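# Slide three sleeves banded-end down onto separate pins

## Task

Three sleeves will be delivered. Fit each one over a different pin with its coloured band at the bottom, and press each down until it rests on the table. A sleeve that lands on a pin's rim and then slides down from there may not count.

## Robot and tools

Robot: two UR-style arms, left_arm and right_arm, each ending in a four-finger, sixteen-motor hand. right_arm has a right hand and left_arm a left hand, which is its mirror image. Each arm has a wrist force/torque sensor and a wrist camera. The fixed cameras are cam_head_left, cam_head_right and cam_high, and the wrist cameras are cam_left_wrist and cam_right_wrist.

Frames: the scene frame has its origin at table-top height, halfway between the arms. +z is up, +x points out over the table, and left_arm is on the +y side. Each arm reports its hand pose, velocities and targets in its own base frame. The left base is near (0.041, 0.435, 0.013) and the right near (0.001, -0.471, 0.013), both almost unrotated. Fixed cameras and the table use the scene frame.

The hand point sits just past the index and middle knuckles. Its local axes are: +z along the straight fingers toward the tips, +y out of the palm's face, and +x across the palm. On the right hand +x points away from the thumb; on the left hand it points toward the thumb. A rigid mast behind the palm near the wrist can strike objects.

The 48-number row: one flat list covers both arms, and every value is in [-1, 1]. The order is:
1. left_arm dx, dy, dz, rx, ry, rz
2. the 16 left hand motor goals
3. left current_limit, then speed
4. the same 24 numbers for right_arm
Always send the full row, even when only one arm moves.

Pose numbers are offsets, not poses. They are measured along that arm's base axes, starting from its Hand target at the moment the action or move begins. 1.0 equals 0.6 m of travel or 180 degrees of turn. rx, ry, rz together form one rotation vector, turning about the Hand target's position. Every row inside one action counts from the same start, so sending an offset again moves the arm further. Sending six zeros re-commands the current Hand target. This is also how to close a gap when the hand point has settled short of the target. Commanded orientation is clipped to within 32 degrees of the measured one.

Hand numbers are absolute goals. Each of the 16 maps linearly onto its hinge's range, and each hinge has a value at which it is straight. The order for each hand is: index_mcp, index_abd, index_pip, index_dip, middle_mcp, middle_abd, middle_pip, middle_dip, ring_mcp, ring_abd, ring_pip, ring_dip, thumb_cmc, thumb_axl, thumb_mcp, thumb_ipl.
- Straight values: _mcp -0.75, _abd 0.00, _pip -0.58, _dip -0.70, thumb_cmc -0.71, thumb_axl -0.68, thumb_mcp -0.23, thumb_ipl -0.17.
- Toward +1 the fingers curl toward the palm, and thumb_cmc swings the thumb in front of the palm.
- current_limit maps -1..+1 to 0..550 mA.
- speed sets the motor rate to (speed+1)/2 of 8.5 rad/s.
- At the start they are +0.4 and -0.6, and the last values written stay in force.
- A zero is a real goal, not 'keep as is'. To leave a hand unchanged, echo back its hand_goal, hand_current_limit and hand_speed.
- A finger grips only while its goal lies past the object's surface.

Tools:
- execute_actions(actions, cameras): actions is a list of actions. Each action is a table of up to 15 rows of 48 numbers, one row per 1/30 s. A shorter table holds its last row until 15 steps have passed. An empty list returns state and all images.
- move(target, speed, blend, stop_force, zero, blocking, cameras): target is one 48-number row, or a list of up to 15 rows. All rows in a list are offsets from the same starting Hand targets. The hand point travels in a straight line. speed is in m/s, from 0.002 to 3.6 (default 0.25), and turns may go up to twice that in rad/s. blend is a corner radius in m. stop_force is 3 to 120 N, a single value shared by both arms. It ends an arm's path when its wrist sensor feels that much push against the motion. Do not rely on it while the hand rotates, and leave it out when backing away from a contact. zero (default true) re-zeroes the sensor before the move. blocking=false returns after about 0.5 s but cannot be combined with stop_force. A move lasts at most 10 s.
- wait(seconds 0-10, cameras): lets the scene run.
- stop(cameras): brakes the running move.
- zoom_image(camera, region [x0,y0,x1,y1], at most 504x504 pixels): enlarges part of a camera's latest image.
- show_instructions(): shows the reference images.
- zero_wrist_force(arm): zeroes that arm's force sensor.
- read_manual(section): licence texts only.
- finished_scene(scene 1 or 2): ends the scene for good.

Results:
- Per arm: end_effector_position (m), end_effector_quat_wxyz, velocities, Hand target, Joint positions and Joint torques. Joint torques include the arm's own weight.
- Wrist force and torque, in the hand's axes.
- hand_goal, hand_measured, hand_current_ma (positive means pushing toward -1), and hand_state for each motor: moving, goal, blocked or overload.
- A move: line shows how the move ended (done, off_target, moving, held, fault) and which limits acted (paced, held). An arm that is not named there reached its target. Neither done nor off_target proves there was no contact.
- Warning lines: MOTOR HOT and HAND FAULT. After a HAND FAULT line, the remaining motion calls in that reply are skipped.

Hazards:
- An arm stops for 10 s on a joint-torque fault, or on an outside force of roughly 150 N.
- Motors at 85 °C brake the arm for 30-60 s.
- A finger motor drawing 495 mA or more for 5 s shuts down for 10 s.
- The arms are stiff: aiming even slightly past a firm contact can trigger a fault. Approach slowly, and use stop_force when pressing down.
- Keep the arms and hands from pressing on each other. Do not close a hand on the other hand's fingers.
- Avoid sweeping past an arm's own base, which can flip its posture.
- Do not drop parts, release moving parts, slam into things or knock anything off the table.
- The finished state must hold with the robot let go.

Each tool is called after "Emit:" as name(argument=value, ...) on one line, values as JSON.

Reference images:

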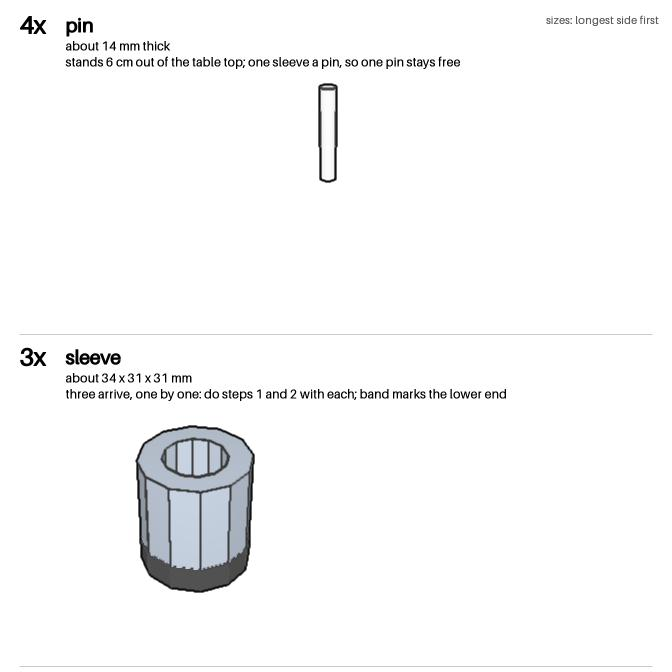

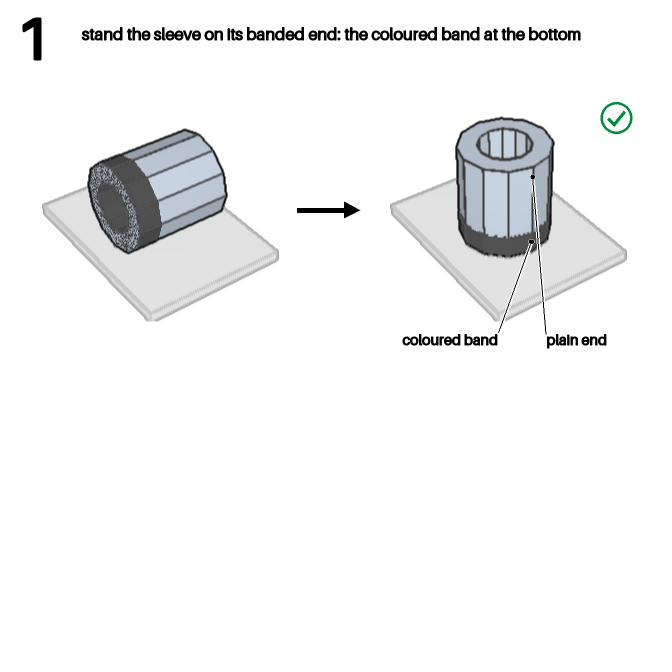

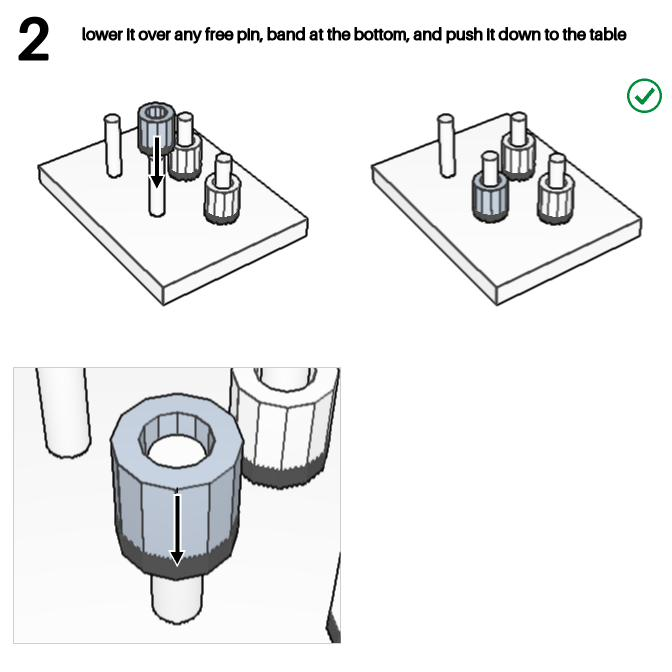

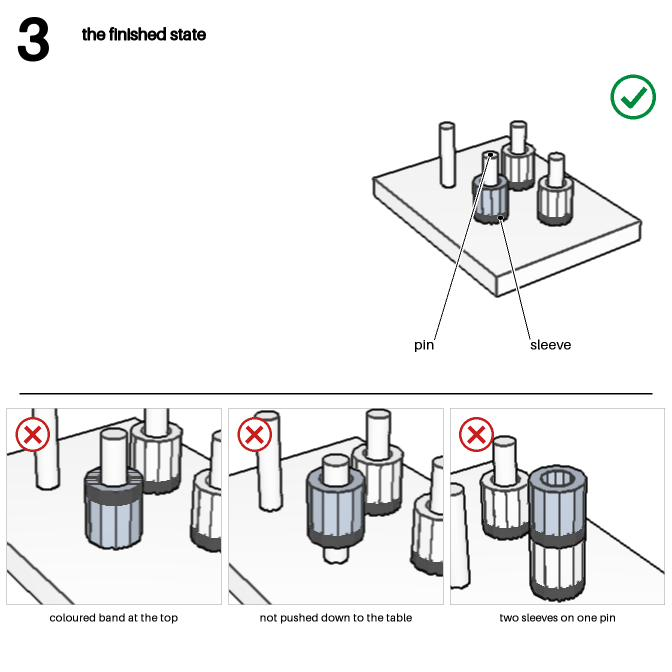

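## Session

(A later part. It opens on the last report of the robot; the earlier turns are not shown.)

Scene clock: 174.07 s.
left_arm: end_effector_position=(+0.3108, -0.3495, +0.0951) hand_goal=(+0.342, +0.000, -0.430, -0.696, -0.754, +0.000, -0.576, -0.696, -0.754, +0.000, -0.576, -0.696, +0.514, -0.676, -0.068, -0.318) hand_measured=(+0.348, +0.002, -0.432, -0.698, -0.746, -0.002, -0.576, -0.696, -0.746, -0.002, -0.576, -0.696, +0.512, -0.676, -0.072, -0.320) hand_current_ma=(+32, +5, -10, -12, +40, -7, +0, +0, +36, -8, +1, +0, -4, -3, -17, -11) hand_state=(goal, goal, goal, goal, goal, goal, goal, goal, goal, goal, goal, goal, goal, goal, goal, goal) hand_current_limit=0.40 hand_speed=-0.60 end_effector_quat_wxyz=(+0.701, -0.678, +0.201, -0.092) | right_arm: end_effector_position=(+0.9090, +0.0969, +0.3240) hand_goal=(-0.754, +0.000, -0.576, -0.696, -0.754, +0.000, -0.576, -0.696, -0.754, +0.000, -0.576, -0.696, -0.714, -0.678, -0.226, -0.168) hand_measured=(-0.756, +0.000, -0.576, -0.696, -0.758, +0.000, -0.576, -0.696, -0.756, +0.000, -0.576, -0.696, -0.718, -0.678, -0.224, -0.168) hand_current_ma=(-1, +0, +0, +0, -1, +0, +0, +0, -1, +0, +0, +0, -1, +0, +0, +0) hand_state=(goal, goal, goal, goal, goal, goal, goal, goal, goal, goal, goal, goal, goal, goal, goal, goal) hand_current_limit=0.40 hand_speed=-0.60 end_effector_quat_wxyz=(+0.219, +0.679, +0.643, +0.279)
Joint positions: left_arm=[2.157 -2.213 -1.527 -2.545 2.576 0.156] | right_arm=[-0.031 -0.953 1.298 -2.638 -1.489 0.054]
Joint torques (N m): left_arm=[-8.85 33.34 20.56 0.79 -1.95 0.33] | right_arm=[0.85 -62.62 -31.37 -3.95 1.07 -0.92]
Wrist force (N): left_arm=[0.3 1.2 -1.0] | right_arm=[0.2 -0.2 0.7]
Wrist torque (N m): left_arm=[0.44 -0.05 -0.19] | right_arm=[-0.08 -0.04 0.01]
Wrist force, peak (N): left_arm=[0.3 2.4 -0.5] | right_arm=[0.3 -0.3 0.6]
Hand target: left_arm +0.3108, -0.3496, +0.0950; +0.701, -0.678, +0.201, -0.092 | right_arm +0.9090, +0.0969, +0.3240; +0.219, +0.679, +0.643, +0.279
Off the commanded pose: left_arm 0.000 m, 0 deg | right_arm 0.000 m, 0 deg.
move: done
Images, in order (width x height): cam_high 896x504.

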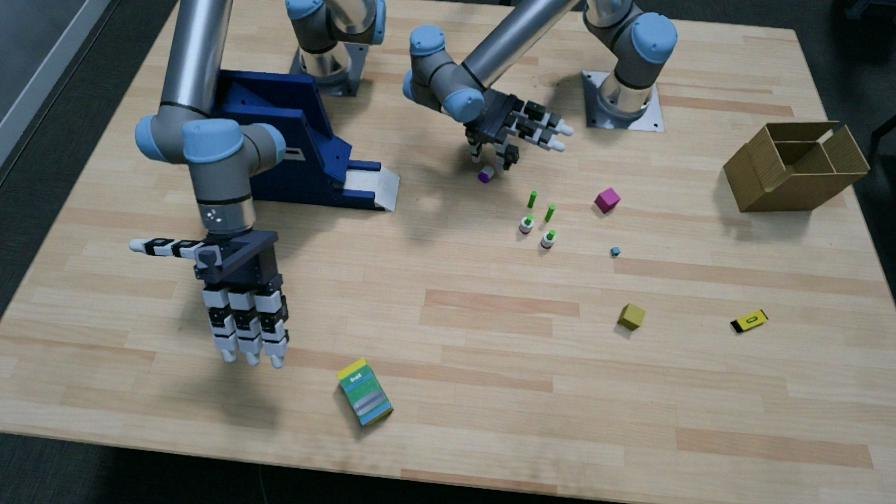

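Emit:
move(target=[0,0,-0.0625,0,0,0, 0.3425,0,-0.4307,-0.6957,-0.754,0,-0.576,-0.696,-0.754,0,-0.576,-0.696,0.5143,-0.6766,-0.0674,-0.3189,0.4,-0.6, 0,0,0,0,0,0,-0.754,0,-0.576,-0.696,-0.754,0,-0.576,-0.696,-0.754,0,-0.576,-0.696,-0.714,-0.678,-0.226,-0.168,0.4,-0.6], speed=0.05, stop_force=4)

Emit:
move(target=[0,0,0,0,0,0, 0.781,0,-0.781,-0.6957,-0.754,0,-0.576,-0.696,-0.754,0,-0.576,-0.696,0.5143,-0.6766,-0.0674,-0.3189,0.4,-0.85, 0,0,0,0,0,0,-0.754,0,-0.576,-0.696,-0.754,0,-0.576,-0.696,-0.754,0,-0.576,-0.696,-0.714,-0.678,-0.226,-0.168,0.4,-0.6])

Scene clock: 176.40 s.
left_arm: end_effector_position=(+0.3108, -0.3496, +0.0575) hand_goal=(+0.342, +0.000, -0.430, -0.696, -0.754, +0.000, -0.576, -0.696, -0.754, +0.000, -0.576, -0.696, +0.514, -0.676, -0.068, -0.318) hand_measured=(+0.348, +0.002, -0.432, -0.698, -0.746, -0.002, -0.576, -0.696, -0.746, -0.002, -0.576, -0.696, +0.512, -0.676, -0.072, -0.320) hand_current_ma=(+32, +5, -9, -12, +40, -7, +0, +0, +36, -8, +1, +0, -4, -3, -17, -11) hand_state=(goal, goal, goal, goal, goal, goal, goal, goal, goal, goal, goal, goal, goal, goal, goal, goal) hand_current_limit=0.40 hand_speed=-0.60 end_effector_quat_wxyz=(+0.701, -0.678, +0.201, -0.092) | right_arm: end_effector_position=(+0.9090, +0.0969, +0.3240) hand_goal=(-0.754, +0.000, -0.576, -0.696, -0.754, +0.000, -0.576, -0.696, -0.754, +0.000, -0.576, -0.696, -0.714, -0.678, -0.226, -0.168) hand_measured=(-0.756, +0.000, -0.576, -0.696, -0.758, +0.000, -0.576, -0.696, -0.756, +0.000, -0.576, -0.696, -0.718, -0.678, -0.224, -0.168) hand_current_ma=(-1, +0, +0, +0, -1, +0, +0, +0, -1, +0, +0, +0, -1, +0, +0, +0) hand_state=(goal, goal, goal, goal, goal, goal, goal, goal, goal, goal, goal, goal, goal, goal, goal, goal) hand_current_limit=0.40 hand_speed=-0.60 end_effector_quat_wxyz=(+0.219, +0.679, +0.643, +0.279)
Joint positions: left_arm=[2.157 -2.265 -1.55 -2.47 2.576 0.156] | right_arm=[-0.031 -0.953 1.298 -2.638 -1.489 0.054]
Joint torques (N m): left_arm=[-5.66 33.17 7.29 0.87 -0.32 2.29] | right_arm=[0.6 -63.08 -31.05 -3.94 1.33 -0.81]
Wrist force (N): left_arm=[0.5 1.7 -0.5] | right_arm=[0.4 0.0 0.4]
Wrist torque (N m): left_arm=[0.47 -0.06 -0.19] | right_arm=[-0.03 -0.06 0.04]
Wrist force, peak (N): left_arm=[0.1 2.2 -0.4] | right_arm=[0.3 0.0 0.7]
Hand target: left_arm +0.3108, -0.3496, +0.0575; +0.701, -0.678, +0.201, -0.092 | right_arm +0.9090, +0.0969, +0.3240; +0.219, +0.679, +0.643, +0.279
Off the commanded pose: left_arm 0.000 m, 0 deg | right_arm 0.000 m, 0 deg.
move: done

Scene clock: 177.50 s.
left_arm: end_effector_position=(+0.3108, -0.3496, +0.0575) hand_goal=(+0.780, +0.000, -0.782, -0.696, -0.754, +0.000, -0.576, -0.696, -0.754, +0.000, -0.576, -0.696, +0.514, -0.676, -0.068, -0.318) hand_measured=(+0.698, +0.002, -0.802, -0.706, -0.746, -0.002, -0.576, -0.696, -0.746, -0.002, -0.576, -0.696, +0.512, -0.676, -0.084, -0.324) hand_current_ma=(-385, +5, -88, -43, +40, -7, +0, +0, +36, -8, +1, +0, -4, -3, -97, -42) hand_state=(blocked, goal, goal, goal, goal, goal, goal, goal, goal, goal, goal, goal, goal, goal, goal, goal) hand_current_limit=0.40 hand_speed=-0.85 end_effector_quat_wxyz=(+0.701, -0.678, +0.201, -0.092) | right_arm: end_effector_position=(+0.9090, +0.0969, +0.3240) hand_goal=(-0.754, +0.000, -0.576, -0.696, -0.754, +0.000, -0.576, -0.696, -0.754, +0.000, -0.576, -0.696, -0.714, -0.678, -0.226, -0.168) hand_measured=(-0.756, +0.000, -0.576, -0.696, -0.758, +0.000, -0.576, -0.696, -0.756, +0.000, -0.576, -0.696, -0.718, -0.678, -0.224, -0.168) hand_current_ma=(-1, +0, +0, +0, -1, +0, +0, +0, -1, +0, +0, +0, -1, +0, +0, +0) hand_state=(goal, goal, goal, goal, goal, goal, goal, goal, goal, goal, goal, goal, goal, goal, goal, goal) hand_current_limit=0.40 hand_speed=-0.60 end_effector_quat_wxyz=(+0.219, +0.679, +0.643, +0.279)
Joint positions: left_arm=[2.157 -2.265 -1.55 -2.47 2.576 0.156] | right_arm=[-0.031 -0.953 1.298 -2.638 -1.489 0.054]
Joint torques (N m): left_arm=[-2.36 34.09 7.86 0.78 1.41 2.18] | right_arm=[0.8 -62.67 -31.42 -3.86 1.22 -0.97]
Wrist force (N): left_arm=[0.2 0.9 -0.4] | right_arm=[0.2 -0.3 0.5]
Wrist torque (N m): left_arm=[0.48 -0.04 -0.22] | right_arm=[-0.08 -0.03 0.01]
Wrist force, peak (N): left_arm=[0.3 2.0 -0.3] | right_arm=[0.7 -0.1 0.4]
Hand target: left_arm +0.3108, -0.3496, +0.0575; +0.701, -0.678, +0.201, -0.092 | right_arm +0.9090, +0.0969, +0.3240; +0.219, +0.679, +0.643, +0.279
Off the commanded pose: left_arm 0.000 m, 0 deg | right_arm 0.000 m, 0 deg.
move: done

Emit:
move(target=[[0,0,0.2375,0,0,0, 0.781,0,-0.781,-0.6957,-0.754,0,-0.576,-0.696,-0.754,0,-0.576,-0.696,0.5143,-0.6766,-0.0674,-0.3189,0.4,-0.85, 0,0,0,0,0,0,-0.754,0,-0.576,-0.696,-0.754,0,-0.576,-0.696,-0.754,0,-0.576,-0.696,-0.714,-0.678,-0.226,-0.168,0.4,-0.6],[-0.1847,-0.0673,0.3208,-0.0290,0.0628,0.5404, 0.781,0,-0.781,-0.6957,-0.754,0,-0.576,-0.696,-0.754,0,-0.576,-0.696,0.5143,-0.6766,-0.0674,-0.3189,0.4,-0.85, 0,0,0,0,0,0,-0.754,0,-0.576,-0.696,-0.754,0,-0.576,-0.696,-0.754,0,-0.576,-0.696,-0.714,-0.678,-0.226,-0.168,0.4,-0.6],[-0.2568,-0.0690,0.0375,-0.1846,0.3995,0.4642, 0.781,0,-0.781,-0.6957,-0.754,0,-0.576,-0.696,-0.754,0,-0.576,-0.696,0.5143,-0.6766,-0.0674,-0.3189,0.4,-0.85, 0,0,0,0,0,0,-0.754,0,-0.576,-0.696,-0.754,0,-0.576,-0.696,-0.754,0,-0.576,-0.696,-0.714,-0.678,-0.226,-0.168,0.4,-0.6]], speed=[0.2,0.5,0.4], blend=[0.03,0.03,0], cameras=["cam_head_left","cam_head_right"])

Emit:
zoom_image(camera="cam_head_left", region=[370, 320, 460, 400])

Emit:
zoom_image(camera="cam_head_right", region=[350, 320, 440, 400])

Scene clock: 182.87 s.
left_arm: end_effector_position=(+0.1568, -0.3909, +0.0801) hand_goal=(+0.780, +0.000, -0.782, -0.696, -0.754, +0.000, -0.576, -0.696, -0.754, +0.000, -0.576, -0.696, +0.514, -0.676, -0.068, -0.318) hand_measured=(+0.702, -0.004, -0.802, -0.706, -0.748, -0.002, -0.576, -0.696, -0.748, -0.002, -0.576, -0.696, +0.504, -0.676, -0.088, -0.326) hand_current_ma=(-385, -11, -89, -45, +30, -7, +0, +0, +27, -8, +1, +0, -43, -3, -115, -52) hand_state=(blocked, goal, goal, goal, goal, goal, goal, goal, goal, goal, goal, goal, goal, goal, goal, goal) hand_current_limit=0.40 hand_speed=-0.85 end_effector_quat_wxyz=(-0.162, +0.706, -0.040, -0.688) | right_arm: end_effector_position=(+0.9090, +0.0969, +0.3240) hand_goal=(-0.754, +0.000, -0.576, -0.696, -0.754, +0.000, -0.576, -0.696, -0.754, +0.000, -0.576, -0.696, -0.714, -0.678, -0.226, -0.168) hand_measured=(-0.756, +0.000, -0.576, -0.696, -0.758, +0.000, -0.576, -0.696, -0.756, +0.000, -0.576, -0.696, -0.718, -0.678, -0.224, -0.168) hand_current_ma=(-1, +0, +0, +0, -1, +0, +0, +0, -1, +0, +0, +0, -1, +0, +0, +0) hand_state=(goal, goal, goal, goal, goal, goal, goal, goal, goal, goal, goal, goal, goal, goal, goal, goal) hand_current_limit=0.40 hand_speed=-0.60 end_effector_quat_wxyz=(+0.219, +0.679, +0.643, +0.279)
Joint positions: left_arm=[2.626 -2.232 -1.708 -2.343 1.343 1.396] | right_arm=[-0.031 -0.953 1.298 -2.638 -1.489 0.054]
Joint torques (N m): left_arm=[8.92 30.37 4.76 0.03 -1.68 2.46] | right_arm=[0.78 -63.29 -32.21 -3.97 1.3 -0.95]
Wrist force (N): left_arm=[-0.1 1.3 -0.2] | right_arm=[0.1 -0.1 0.3]
Wrist torque (N m): left_arm=[0.31 -0.13 -0.27] | right_arm=[-0.04 -0.02 0.00]
Wrist force, peak (N): left_arm=[0.9 3.2 -0.4] | right_arm=[0.8 0.0 0.5]
Hand target: left_arm +0.1568, -0.3910, +0.0800; -0.162, +0.706, -0.040, -0.688 | right_arm +0.9090, +0.0969, +0.3240; +0.219, +0.679, +0.643, +0.279
Off the commanded pose: left_arm 0.000 m, 0 deg | right_arm 0.000 m, 0 deg.
move: done
Images, in order (width x height): cam_head_left 896x504, cam_head_right 896x504.

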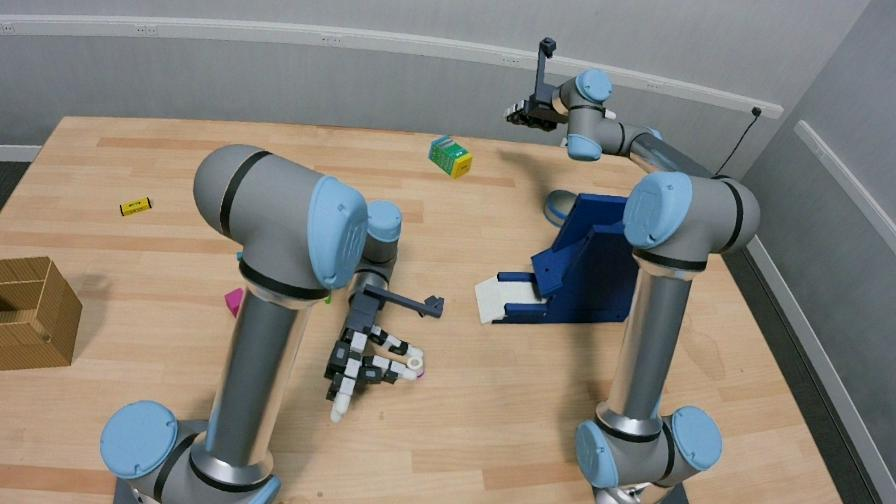

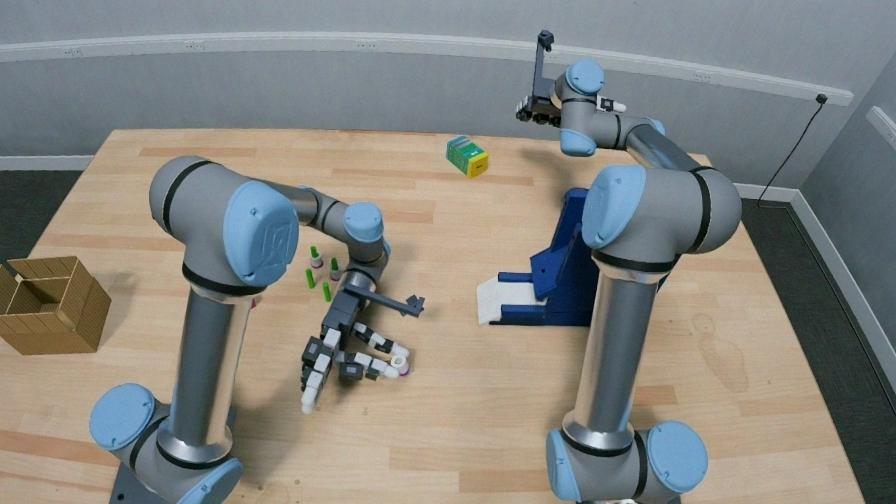

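Scaled by 5.600 from the camera's 896x504 image, which has a finer 1280x720 frame.

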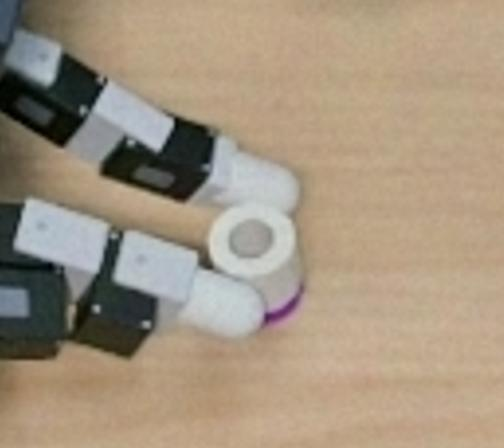

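Scaled by 5.600 from the camera's 896x504 image, which has a finer 1280x720 frame.

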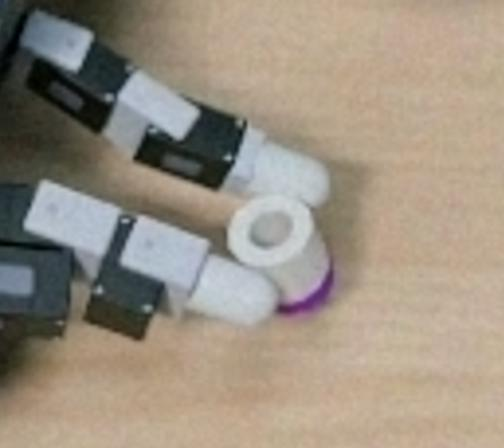

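Emit:
move(target=[0,0,-0.095,0,0,0, 0.781,0,-0.781,-0.6957,-0.754,0,-0.576,-0.696,-0.754,0,-0.576,-0.696,0.5143,-0.6766,-0.0674,-0.3189,0.4,-0.85, 0,0,0,0,0,0,-0.754,0,-0.576,-0.696,-0.754,0,-0.576,-0.696,-0.754,0,-0.576,-0.696,-0.714,-0.678,-0.226,-0.168,0.4,-0.6], speed=0.03, stop_force=4, cameras=["cam_head_left","cam_head_right"])

Emit:
zoom_image(camera="cam_head_left", region=[370, 320, 460, 400])

Emit:
zoom_image(camera="cam_head_right", region=[350, 320, 440, 400])

Scene clock: 185.90 s.
left_arm: end_effector_position=(+0.1567, -0.3909, +0.0303) hand_goal=(+0.780, +0.000, -0.782, -0.696, -0.754, +0.000, -0.576, -0.696, -0.754, +0.000, -0.576, -0.696, +0.514, -0.676, -0.068, -0.318) hand_measured=(+0.706, +0.014, -0.804, -0.706, -0.748, -0.002, -0.576, -0.696, -0.748, -0.002, -0.576, -0.696, +0.514, -0.676, -0.088, -0.328) hand_current_ma=(-373, +54, -98, -49, +29, -8, +0, +0, +26, -8, +1, +0, +4, -3, -118, -56) hand_state=(blocked, goal, blocked, goal, goal, goal, goal, goal, goal, goal, goal, goal, goal, goal, goal, goal) hand_current_limit=0.40 hand_speed=-0.85 end_effector_quat_wxyz=(-0.162, +0.706, -0.040, -0.688) | right_arm: end_effector_position=(+0.9090, +0.0969, +0.3240) hand_goal=(-0.754, +0.000, -0.576, -0.696, -0.754, +0.000, -0.576, -0.696, -0.754, +0.000, -0.576, -0.696, -0.714, -0.678, -0.226, -0.168) hand_measured=(-0.756, +0.000, -0.576, -0.696, -0.758, +0.000, -0.576, -0.696, -0.756, +0.000, -0.576, -0.696, -0.718, -0.678, -0.224, -0.168) hand_current_ma=(-1, +0, +0, +0, -1, +0, +0, +0, -1, +0, +0, +0, -1, +0, +0, +0) hand_state=(goal, goal, goal, goal, goal, goal, goal, goal, goal, goal, goal, goal, goal, goal, goal, goal) hand_current_limit=0.40 hand_speed=-0.60 end_effector_quat_wxyz=(+0.219, +0.679, +0.643, +0.279)
Joint positions: left_arm=[2.626 -2.321 -1.717 -2.245 1.343 1.396] | right_arm=[-0.031 -0.953 1.298 -2.638 -1.489 0.054]
Joint torques (N m): left_arm=[4.32 45.11 17.2 -3.82 -1.62 1.76] | right_arm=[1.21 -62.71 -31.97 -3.9 1.3 -1.04]
Wrist force (N): left_arm=[-1.0 1.6 -0.2] | right_arm=[0.3 -0.2 0.6]
Wrist torque (N m): left_arm=[0.34 -0.09 -0.21] | right_arm=[-0.09 -0.05 0.02]
Wrist force, peak (N): left_arm=[-3.9 -1.2 -0.2] | right_arm=[0.4 -0.2 0.7]
Hand target: left_arm +0.1567, -0.3909, +0.0303; -0.162, +0.706, -0.040, -0.688 (not the last commanded pose) | right_arm +0.9090, +0.0969, +0.3240; +0.219, +0.679, +0.643, +0.279
Off the commanded pose: left_arm 0.007 m, 0 deg | right_arm 0.000 m, 0 deg.
move: contact (left_arm)
Images, in order (width x height): cam_head_left 896x504, cam_head_right 896x504.

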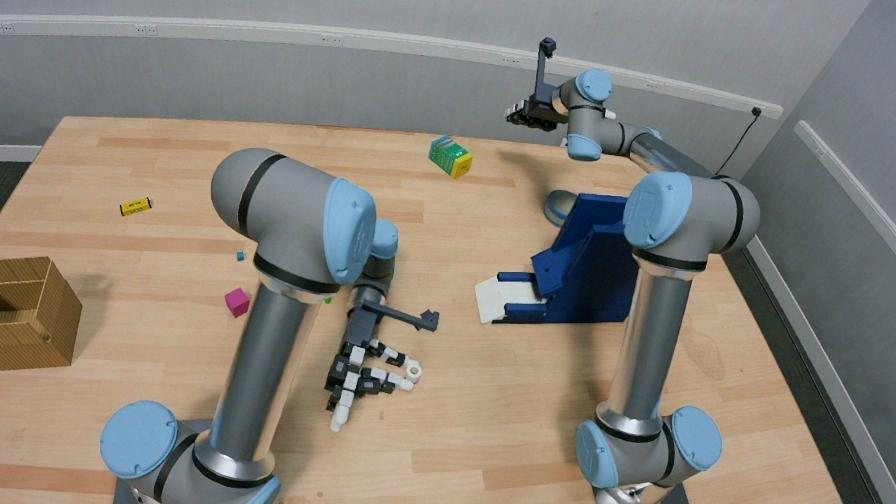

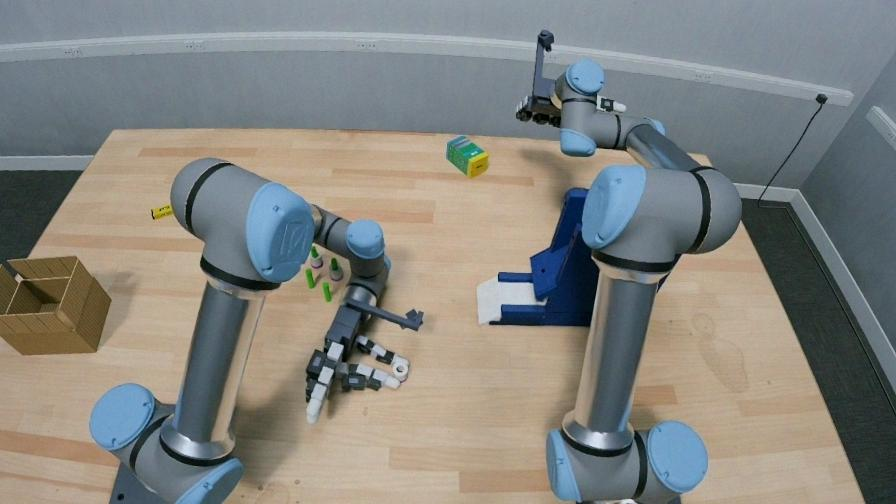

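Scaled by 5.600 from the camera's 896x504 image, which has a finer 1280x720 frame.

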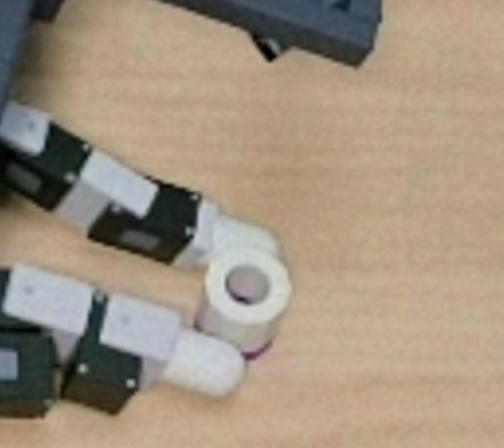

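Scaled by 5.600 from the camera's 896x504 image, which has a finer 1280x720 frame.

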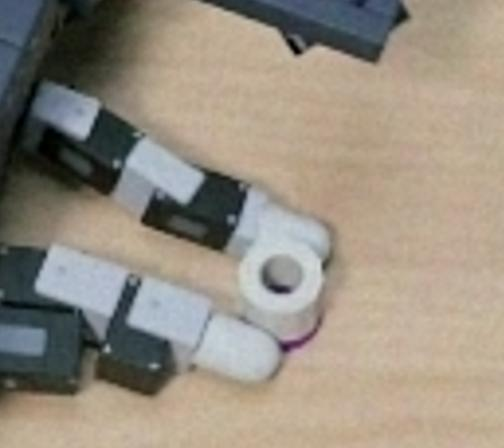

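Emit:
move(target=[[0,0,0.0017,0,0,0, 0.5,0,-0.6,-0.6957,-0.754,0,-0.576,-0.696,-0.754,0,-0.576,-0.696,0.5143,-0.6766,-0.0674,-0.3189,0.4,-0.9, 0,0,0,0,0,0,-0.754,0,-0.576,-0.696,-0.754,0,-0.576,-0.696,-0.754,0,-0.576,-0.696,-0.714,-0.678,-0.226,-0.168,0.4,-0.6],[0.0079,-0.0023,0.0017,0,0,0, 0.5,0,-0.6,-0.6957,-0.754,0,-0.576,-0.696,-0.754,0,-0.576,-0.696,0.5143,-0.6766,-0.0674,-0.3189,0.4,-0.9, 0,0,0,0,0,0,-0.754,0,-0.576,-0.696,-0.754,0,-0.576,-0.696,-0.754,0,-0.576,-0.696,-0.714,-0.678,-0.226,-0.168,0.4,-0.6],[0.0079,-0.0023,0.1667,0,0,0, 0.5,0,-0.6,-0.6957,-0.754,0,-0.576,-0.696,-0.754,0,-0.576,-0.696,0.5143,-0.6766,-0.0674,-0.3189,0.4,-0.9, 0,0,0,0,0,0,-0.754,0,-0.576,-0.696,-0.754,0,-0.576,-0.696,-0.754,0,-0.576,-0.696,-0.714,-0.678,-0.226,-0.168,0.4,-0.6],[-0.0080,-0.0875,0.1662,0.3198,-0.0941,0, 0.3425,0,-0.4307,-0.6957,-0.754,0,-0.576,-0.696,-0.754,0,-0.576,-0.696,0.5143,-0.6766,-0.0674,-0.3189,0.4,-0.6, 0,0,0,0,0,0,-0.754,0,-0.576,-0.696,-0.754,0,-0.576,-0.696,-0.754,0,-0.576,-0.696,-0.714,-0.678,-0.226,-0.168,0.4,-0.6]], speed=[0.05,0.05,0.2,0.4], blend=[0,0.0005,0.02,0], cameras=["cam_head_left","cam_head_right"])

Emit:
move(target=[0,0,-0.06,0,0,0, 0.3425,0,-0.4307,-0.6957,-0.754,0,-0.576,-0.696,-0.754,0,-0.576,-0.696,0.5143,-0.6766,-0.0674,-0.3189,0.4,-0.6, 0,0,0,0,0,0,-0.754,0,-0.576,-0.696,-0.754,0,-0.576,-0.696,-0.754,0,-0.576,-0.696,-0.714,-0.678,-0.226,-0.168,0.4,-0.6], speed=0.12)

Emit:
move(target=[0,0,-0.0525,0,0,0, 0.3425,0,-0.4307,-0.6957,-0.754,0,-0.576,-0.696,-0.754,0,-0.576,-0.696,0.5143,-0.6766,-0.0674,-0.3189,0.4,-0.6, 0,0,0,0,0,0,-0.754,0,-0.576,-0.696,-0.754,0,-0.576,-0.696,-0.754,0,-0.576,-0.696,-0.714,-0.678,-0.226,-0.168,0.4,-0.6], speed=0.05, stop_force=4)

Scene clock: 190.80 s.
left_arm: end_effector_position=(+0.1519, -0.4434, +0.1300) hand_goal=(+0.342, +0.000, -0.430, -0.696, -0.754, +0.000, -0.576, -0.696, -0.754, +0.000, -0.576, -0.696, +0.514, -0.676, -0.068, -0.318) hand_measured=(+0.348, -0.002, -0.432, -0.698, -0.746, -0.002, -0.576, -0.696, -0.748, -0.002, -0.576, -0.696, +0.506, -0.676, -0.070, -0.320) hand_current_ma=(+32, -6, -10, -9, +33, -8, +0, +0, +31, -8, +1, +0, -33, -3, -12, -11) hand_state=(goal, goal, goal, goal, goal, goal, goal, goal, goal, goal, goal, goal, goal, goal, goal, goal) hand_current_limit=0.40 hand_speed=-0.60 end_effector_quat_wxyz=(-0.484, +0.631, +0.319, -0.516) | right_arm: end_effector_position=(+0.9090, +0.0969, +0.3240) hand_goal=(-0.754, +0.000, -0.576, -0.696, -0.754, +0.000, -0.576, -0.696, -0.754, +0.000, -0.576, -0.696, -0.714, -0.678, -0.226, -0.168) hand_measured=(-0.756, +0.000, -0.576, -0.696, -0.758, +0.000, -0.576, -0.696, -0.756, +0.000, -0.576, -0.696, -0.718, -0.678, -0.224, -0.168) hand_current_ma=(-1, +0, +0, +0, -1, +0, +0, +0, -1, +0, +0, +0, -1, +0, +0, +0) hand_state=(goal, goal, goal, goal, goal, goal, goal, goal, goal, goal, goal, goal, goal, goal, goal, goal) hand_current_limit=0.40 hand_speed=-0.60 end_effector_quat_wxyz=(+0.219, +0.679, +0.643, +0.279)
Joint positions: left_arm=[2.427 -2.236 -1.381 -2.667 1.143 0.35] | right_arm=[-0.031 -0.953 1.298 -2.638 -1.489 0.054]
Joint torques (N m): left_arm=[-8.58 34.75 22.36 -3.73 -2.03 -2.46] | right_arm=[0.4 -62.69 -32.36 -4.02 1.3 -0.91]
Wrist force (N): left_arm=[0.7 2.0 -0.4] | right_arm=[0.3 0.1 0.6]
Wrist torque (N m): left_arm=[0.51 -0.08 -0.09] | right_arm=[-0.04 -0.05 0.02]
Wrist force, peak (N): left_arm=[0.2 2.3 -0.4] | right_arm=[0.4 0.0 0.8]
Hand target: left_arm +0.1519, -0.4434, +0.1300; -0.484, +0.631, +0.319, -0.516 | right_arm +0.9090, +0.0969, +0.3240; +0.219, +0.679, +0.643, +0.279
Off the commanded pose: left_arm 0.000 m, 0 deg | right_arm 0.000 m, 0 deg.
move: done
Images, in order (width x height): cam_head_left 896x504, cam_head_right 896x504.

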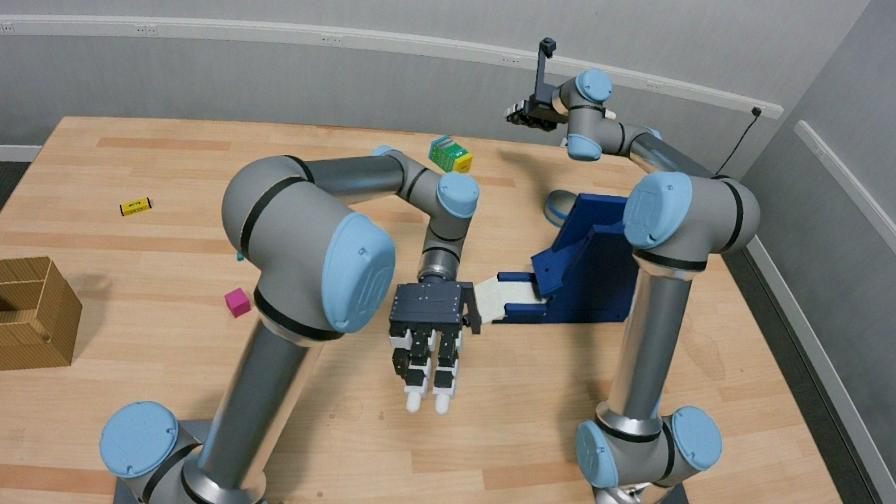

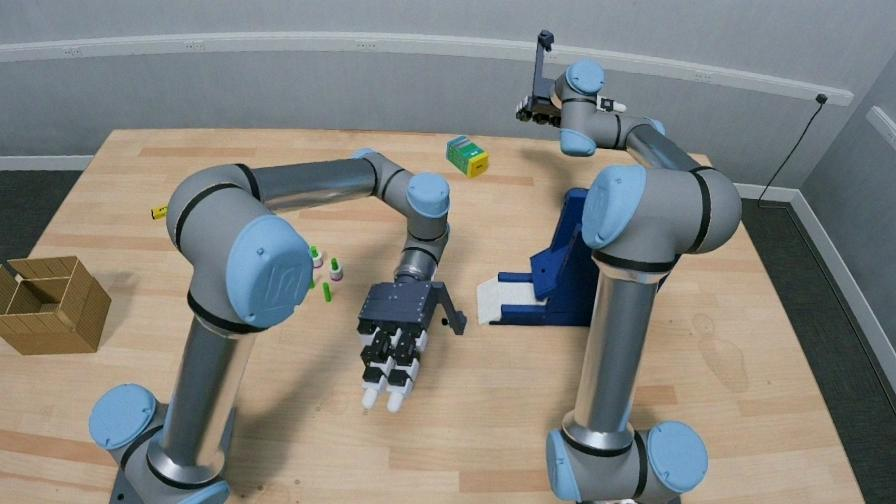

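Scene clock: 191.67 s.
left_arm: end_effector_position=(+0.1519, -0.4434, +0.0940) hand_goal=(+0.342, +0.000, -0.430, -0.696, -0.754, +0.000, -0.576, -0.696, -0.754, +0.000, -0.576, -0.696, +0.514, -0.676, -0.068, -0.318) hand_measured=(+0.348, -0.002, -0.432, -0.698, -0.746, -0.002, -0.576, -0.696, -0.748, -0.002, -0.576, -0.696, +0.506, -0.676, -0.070, -0.320) hand_current_ma=(+31, -6, -10, -9, +35, -8, +0, +0, +32, -8, +1, +0, -32, -3, -12, -11) hand_state=(goal, goal, goal, goal, goal, goal, goal, goal, goal, goal, goal, goal, goal, goal, goal, goal) hand_current_limit=0.40 hand_speed=-0.60 end_effector_quat_wxyz=(-0.484, +0.631, +0.319, -0.516) | right_arm: end_effector_position=(+0.9090, +0.0969, +0.3240) hand_goal=(-0.754, +0.000, -0.576, -0.696, -0.754, +0.000, -0.576, -0.696, -0.754, +0.000, -0.576, -0.696, -0.714, -0.678, -0.226, -0.168) hand_measured=(-0.756, +0.000, -0.576, -0.696, -0.758, +0.000, -0.576, -0.696, -0.756, +0.000, -0.576, -0.696, -0.718, -0.678, -0.224, -0.168) hand_current_ma=(-1, +0, +0, +0, -1, +0, +0, +0, -1, +0, +0, +0, -1, +0, +0, +0) hand_state=(goal, goal, goal, goal, goal, goal, goal, goal, goal, goal, goal, goal, goal, goal, goal, goal) hand_current_limit=0.40 hand_speed=-0.60 end_effector_quat_wxyz=(+0.219, +0.679, +0.643, +0.279)
Joint positions: left_arm=[2.427 -2.279 -1.411 -2.595 1.143 0.35] | right_arm=[-0.031 -0.953 1.298 -2.638 -1.489 0.054]
Joint torques (N m): left_arm=[-7.77 34.45 8.17 0.12 -0.6 -1.47] | right_arm=[0.63 -63.32 -32.83 -3.99 1.35 -1.09]
Wrist force (N): left_arm=[0.2 1.8 -0.5] | right_arm=[0.3 -0.2 0.4]
Wrist torque (N m): left_arm=[0.50 -0.03 -0.14] | right_arm=[-0.06 -0.04 0.02]
Wrist force, peak (N): left_arm=[0.7 2.8 -0.3] | right_arm=[0.5 -0.3 0.5]
Hand target: left_arm +0.1519, -0.4434, +0.0940; -0.484, +0.631, +0.319, -0.516 | right_arm +0.9090, +0.0969, +0.3240; +0.219, +0.679, +0.643, +0.279
Off the commanded pose: left_arm 0.000 m, 0 deg | right_arm 0.000 m, 0 deg.
move: done

Scene clock: 193.20 s.
left_arm: end_effector_position=(+0.1519, -0.4434, +0.0625) hand_goal=(+0.342, +0.000, -0.430, -0.696, -0.754, +0.000, -0.576, -0.696, -0.754, +0.000, -0.576, -0.696, +0.514, -0.676, -0.068, -0.318) hand_measured=(+0.348, -0.002, -0.432, -0.698, -0.746, -0.002, -0.576, -0.696, -0.748, -0.002, -0.576, -0.696, +0.506, -0.676, -0.070, -0.320) hand_current_ma=(+31, -6, -10, -9, +35, -8, +0, +0, +32, -8, +1, +0, -32, -3, -12, -11) hand_state=(goal, goal, goal, goal, goal, goal, goal, goal, goal, goal, goal, goal, goal, goal, goal, goal) hand_current_limit=0.40 hand_speed=-0.60 end_effector_quat_wxyz=(-0.484, +0.631, +0.319, -0.516) | right_arm: end_effector_position=(+0.9090, +0.0969, +0.3240) hand_goal=(-0.754, +0.000, -0.576, -0.696, -0.754, +0.000, -0.576, -0.696, -0.754, +0.000, -0.576, -0.696, -0.714, -0.678, -0.226, -0.168) hand_measured=(-0.756, +0.000, -0.576, -0.696, -0.758, +0.000, -0.576, -0.696, -0.756, +0.000, -0.576, -0.696, -0.718, -0.678, -0.224, -0.168) hand_current_ma=(-1, +0, +0, +0, -1, +0, +0, +0, -1, +0, +0, +0, -1, +0, +0, +0) hand_state=(goal, goal, goal, goal, goal, goal, goal, goal, goal, goal, goal, goal, goal, goal, goal, goal) hand_current_limit=0.40 hand_speed=-0.60 end_effector_quat_wxyz=(+0.219, +0.679, +0.643, +0.279)
Joint positions: left_arm=[2.427 -2.32 -1.43 -2.534 1.143 0.35] | right_arm=[-0.031 -0.953 1.298 -2.638 -1.489 0.054]
Joint torques (N m): left_arm=[-5.05 35.98 7.32 0.2 0.06 -0.89] | right_arm=[0.96 -62.78 -32.28 -4.03 1.26 -1.08]
Wrist force (N): left_arm=[0.5 1.9 -0.1] | right_arm=[0.3 -0.1 0.3]
Wrist torque (N m): left_arm=[0.48 -0.07 -0.12] | right_arm=[-0.05 -0.06 0.03]
Wrist force, peak (N): left_arm=[0.6 2.8 -0.4] | right_arm=[0.6 0.1 0.5]
Hand target: left_arm +0.1519, -0.4434, +0.0625; -0.484, +0.631, +0.319, -0.516 | right_arm +0.9090, +0.0969, +0.3240; +0.219, +0.679, +0.643, +0.279
Off the commanded pose: left_arm 0.000 m, 0 deg | right_arm 0.000 m, 0 deg.
move: done

Emit:
move(target=[0,0,0,0,0,0, 0.781,0,-0.781,-0.6957,-0.754,0,-0.576,-0.696,-0.754,0,-0.576,-0.696,0.5143,-0.6766,-0.0674,-0.3189,0.4,-0.85, 0,0,0,0,0,0,-0.754,0,-0.576,-0.696,-0.754,0,-0.576,-0.696,-0.754,0,-0.576,-0.696,-0.714,-0.678,-0.226,-0.168,0.4,-0.6])

Emit:
move(target=[[0,0,0.12,0,0,0, 0.781,0,-0.781,-0.6957,-0.754,0,-0.576,-0.696,-0.754,0,-0.576,-0.696,0.5143,-0.6766,-0.0674,-0.3189,0.4,-0.85, 0,0,0,0,0,0,-0.754,0,-0.576,-0.696,-0.754,0,-0.576,-0.696,-0.754,0,-0.576,-0.696,-0.714,-0.678,-0.226,-0.168,0.4,-0.6],[0.2468,0.1057,0.2292,0,0,0.28, 0.781,0,-0.781,-0.6957,-0.754,0,-0.576,-0.696,-0.754,0,-0.576,-0.696,0.5143,-0.6766,-0.0674,-0.3189,0.4,-0.85, 0,0,0,0,0,0,-0.754,0,-0.576,-0.696,-0.754,0,-0.576,-0.696,-0.754,0,-0.576,-0.696,-0.714,-0.678,-0.226,-0.168,0.4,-0.6],[0.4553,0.2465,0.1792,0,0,0.5467, 0.781,0,-0.781,-0.6957,-0.754,0,-0.576,-0.696,-0.754,0,-0.576,-0.696,0.5143,-0.6766,-0.0674,-0.3189,0.4,-0.85, 0,0,0,0,0,0,-0.754,0,-0.576,-0.696,-0.754,0,-0.576,-0.696,-0.754,0,-0.576,-0.696,-0.714,-0.678,-0.226,-0.168,0.4,-0.6]], speed=[0.2,0.45,0.35], blend=[0.03,0.03,0], cameras=["cam_head_left","cam_head_right","cam_high"])

Emit:
zoom_image(camera="cam_head_left", region=[290, 235, 330, 285])

Emit:
zoom_image(camera="cam_head_right", region=[290, 235, 330, 285])

Emit:
zoom_image(camera="cam_high", region=[535, 175, 575, 225])

Scene clock: 198.27 s.
left_arm: end_effector_position=(+0.1519, -0.4434, +0.0625) hand_goal=(+0.780, +0.000, -0.782, -0.696, -0.754, +0.000, -0.576, -0.696, -0.754, +0.000, -0.576, -0.696, +0.514, -0.676, -0.068, -0.318) hand_measured=(+0.692, -0.002, -0.800, -0.706, -0.746, -0.002, -0.576, -0.696, -0.748, -0.002, -0.576, -0.696, +0.510, -0.676, -0.082, -0.322) hand_current_ma=(-385, -6, -84, -43, +35, -8, +0, +0, +32, -8, +1, +0, -18, -3, -81, -28) hand_state=(blocked, goal, goal, goal, goal, goal, goal, goal, goal, goal, goal, goal, goal, goal, goal, goal) hand_current_limit=0.40 hand_speed=-0.85 end_effector_quat_wxyz=(-0.484, +0.631, +0.319, -0.516) | right_arm: end_effector_position=(+0.9090, +0.0969, +0.3240) hand_goal=(-0.754, +0.000, -0.576, -0.696, -0.754, +0.000, -0.576, -0.696, -0.754, +0.000, -0.576, -0.696, -0.714, -0.678, -0.226, -0.168) hand_measured=(-0.756, +0.000, -0.576, -0.696, -0.758, +0.000, -0.576, -0.696, -0.756, +0.000, -0.576, -0.696, -0.718, -0.678, -0.224, -0.168) hand_current_ma=(-1, +0, +0, +0, -1, +0, +0, +0, -1, +0, +0, +0, -1, +0, +0, +0) hand_state=(goal, goal, goal, goal, goal, goal, goal, goal, goal, goal, goal, goal, goal, goal, goal, goal) hand_current_limit=0.40 hand_speed=-0.60 end_effector_quat_wxyz=(+0.219, +0.679, +0.643, +0.279)
Joint positions: left_arm=[2.427 -2.32 -1.43 -2.534 1.143 0.35] | right_arm=[-0.031 -0.953 1.298 -2.638 -1.489 0.054]
Joint torques (N m): left_arm=[2.25 34.59 7.63 0.18 0.94 -0.93] | right_arm=[-0.09 -62.9 -32.45 -4.02 1.33 -1.02]
Wrist force (N): left_arm=[0.4 2.0 -0.2] | right_arm=[0.4 -0.1 0.5]
Wrist torque (N m): left_arm=[0.54 -0.08 -0.13] | right_arm=[-0.06 -0.07 0.03]
Wrist force, peak (N): left_arm=[0.4 2.3 -0.6] | right_arm=[0.3 -0.2 0.8]
Hand target: left_arm +0.1519, -0.4434, +0.0625; -0.484, +0.631, +0.319, -0.516 | right_arm +0.9090, +0.0969, +0.3240; +0.219, +0.679, +0.643, +0.279
Off the commanded pose: left_arm 0.000 m, 0 deg | right_arm 0.000 m, 0 deg.
move: done

Scene clock: 201.37 s.
left_arm: end_effector_position=(+0.4251, -0.2956, +0.1700) hand_goal=(+0.780, +0.000, -0.782, -0.696, -0.754, +0.000, -0.576, -0.696, -0.754, +0.000, -0.576, -0.696, +0.514, -0.676, -0.068, -0.318) hand_measured=(+0.694, -0.002, -0.800, -0.706, -0.746, -0.002, -0.576, -0.696, -0.746, -0.002, -0.576, -0.696, +0.510, -0.676, -0.084, -0.324) hand_current_ma=(-385, -6, -85, -44, +38, -8, +0, +0, +35, -8, +1, +0, -17, -3, -92, -33) hand_state=(blocked, goal, goal, goal, goal, goal, goal, goal, goal, goal, goal, goal, goal, goal, goal, goal) hand_current_limit=0.40 hand_speed=-0.85 end_effector_quat_wxyz=(+0.074, +0.171, +0.686, -0.704) | right_arm: end_effector_position=(+0.9090, +0.0969, +0.3240) hand_goal=(-0.754, +0.000, -0.576, -0.696, -0.754, +0.000, -0.576, -0.696, -0.754, +0.000, -0.576, -0.696, -0.714, -0.678, -0.226, -0.168) hand_measured=(-0.756, +0.000, -0.576, -0.696, -0.758, +0.000, -0.576, -0.696, -0.756, +0.000, -0.576, -0.696, -0.718, -0.678, -0.224, -0.168) hand_current_ma=(-1, +0, +0, +0, -1, +0, +0, +0, -1, +0, +0, +0, -1, +0, +0, +0) hand_state=(goal, goal, goal, goal, goal, goal, goal, goal, goal, goal, goal, goal, goal, goal, goal, goal) hand_current_limit=0.40 hand_speed=-0.60 end_effector_quat_wxyz=(+0.219, +0.679, +0.643, +0.279)
Joint positions: left_arm=[3.291 -1.827 -1.899 -2.56 0.29 0.352] | right_arm=[-0.031 -0.953 1.298 -2.638 -1.489 0.054]
Joint torques (N m): left_arm=[9 32.8 8.56 1.48 -1.87 -2.73] | right_arm=[0.88 -62.89 -32.66 -4 1.37 -1.12]
Wrist force (N): left_arm=[0.3 1.6 -0.2] | right_arm=[0.0 0.0 0.2]
Wrist torque (N m): left_arm=[0.47 -0.05 -0.13] | right_arm=[-0.03 -0.01 0.00]
Wrist force, peak (N): left_arm=[1.0 3.5 0.0] | right_arm=[0.4 -0.3 0.8]
Hand target: left_arm +0.4251, -0.2955, +0.1700; +0.074, +0.171, +0.686, -0.704 | right_arm +0.9090, +0.0969, +0.3240; +0.219, +0.679, +0.643, +0.279
Off the commanded pose: left_arm 0.000 m, 0 deg | right_arm 0.000 m, 0 deg.
move: done
Images, in order (width x height): cam_head_left 896x504, cam_head_right 896x504, cam_high 896x504.

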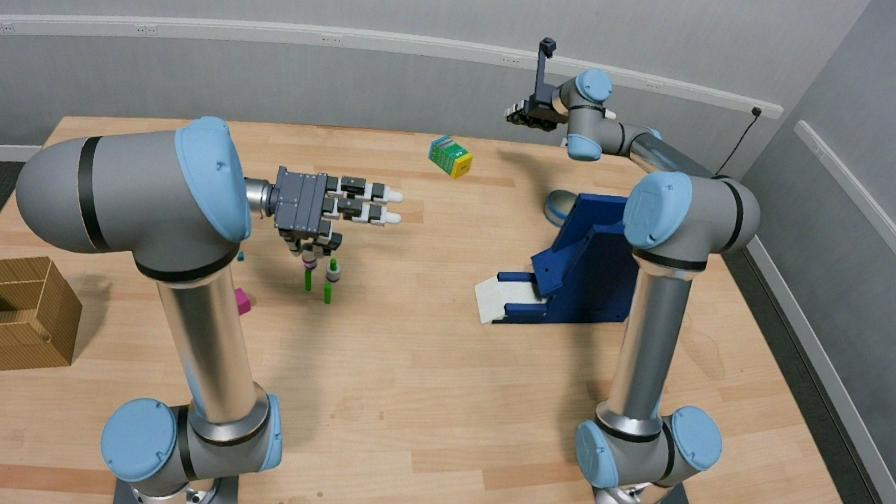

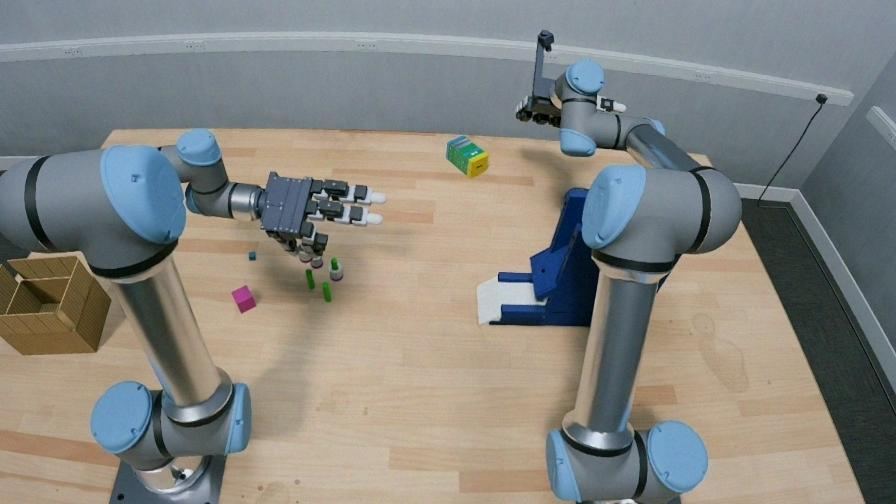

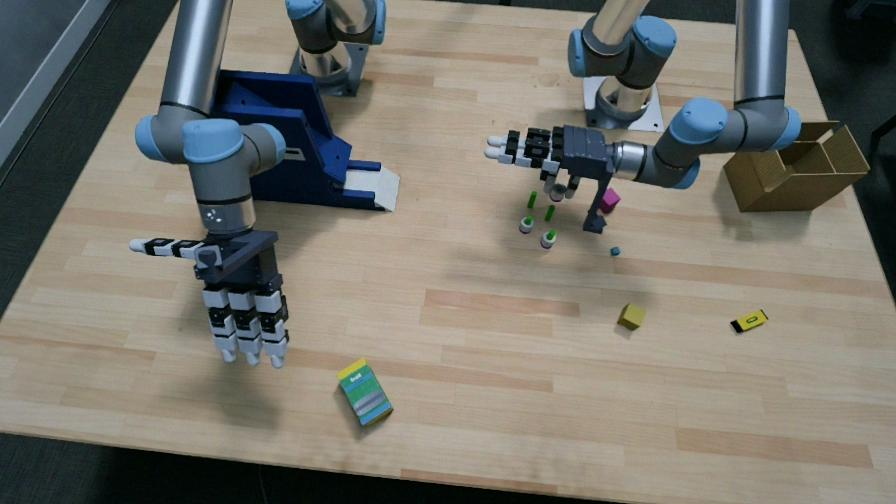

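Scaled by 10.080 from the camera's 896x504 image, which has a finer 1280x720 frame.

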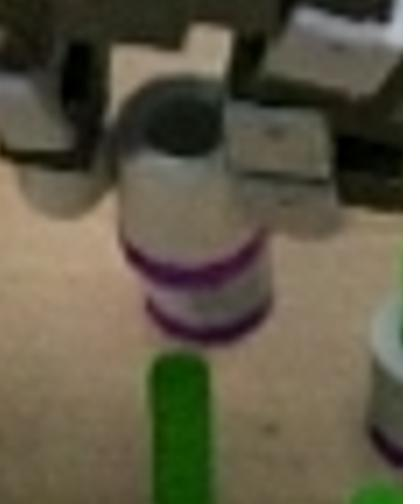

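Scaled by 10.080 from the camera's 896x504 image, which has a finer 1280x720 frame.

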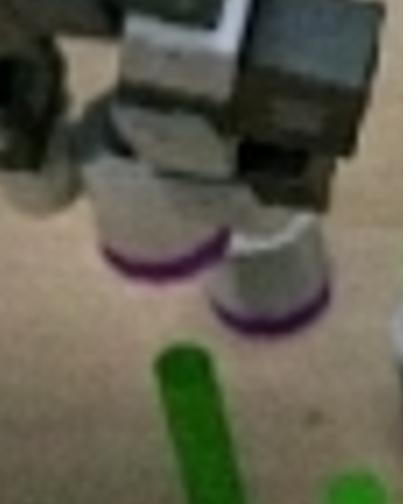

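Scaled by 10.080 from the camera's 896x504 image, which has a finer 1280x720 frame.

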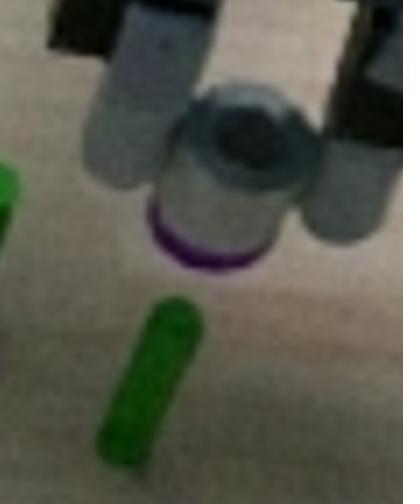

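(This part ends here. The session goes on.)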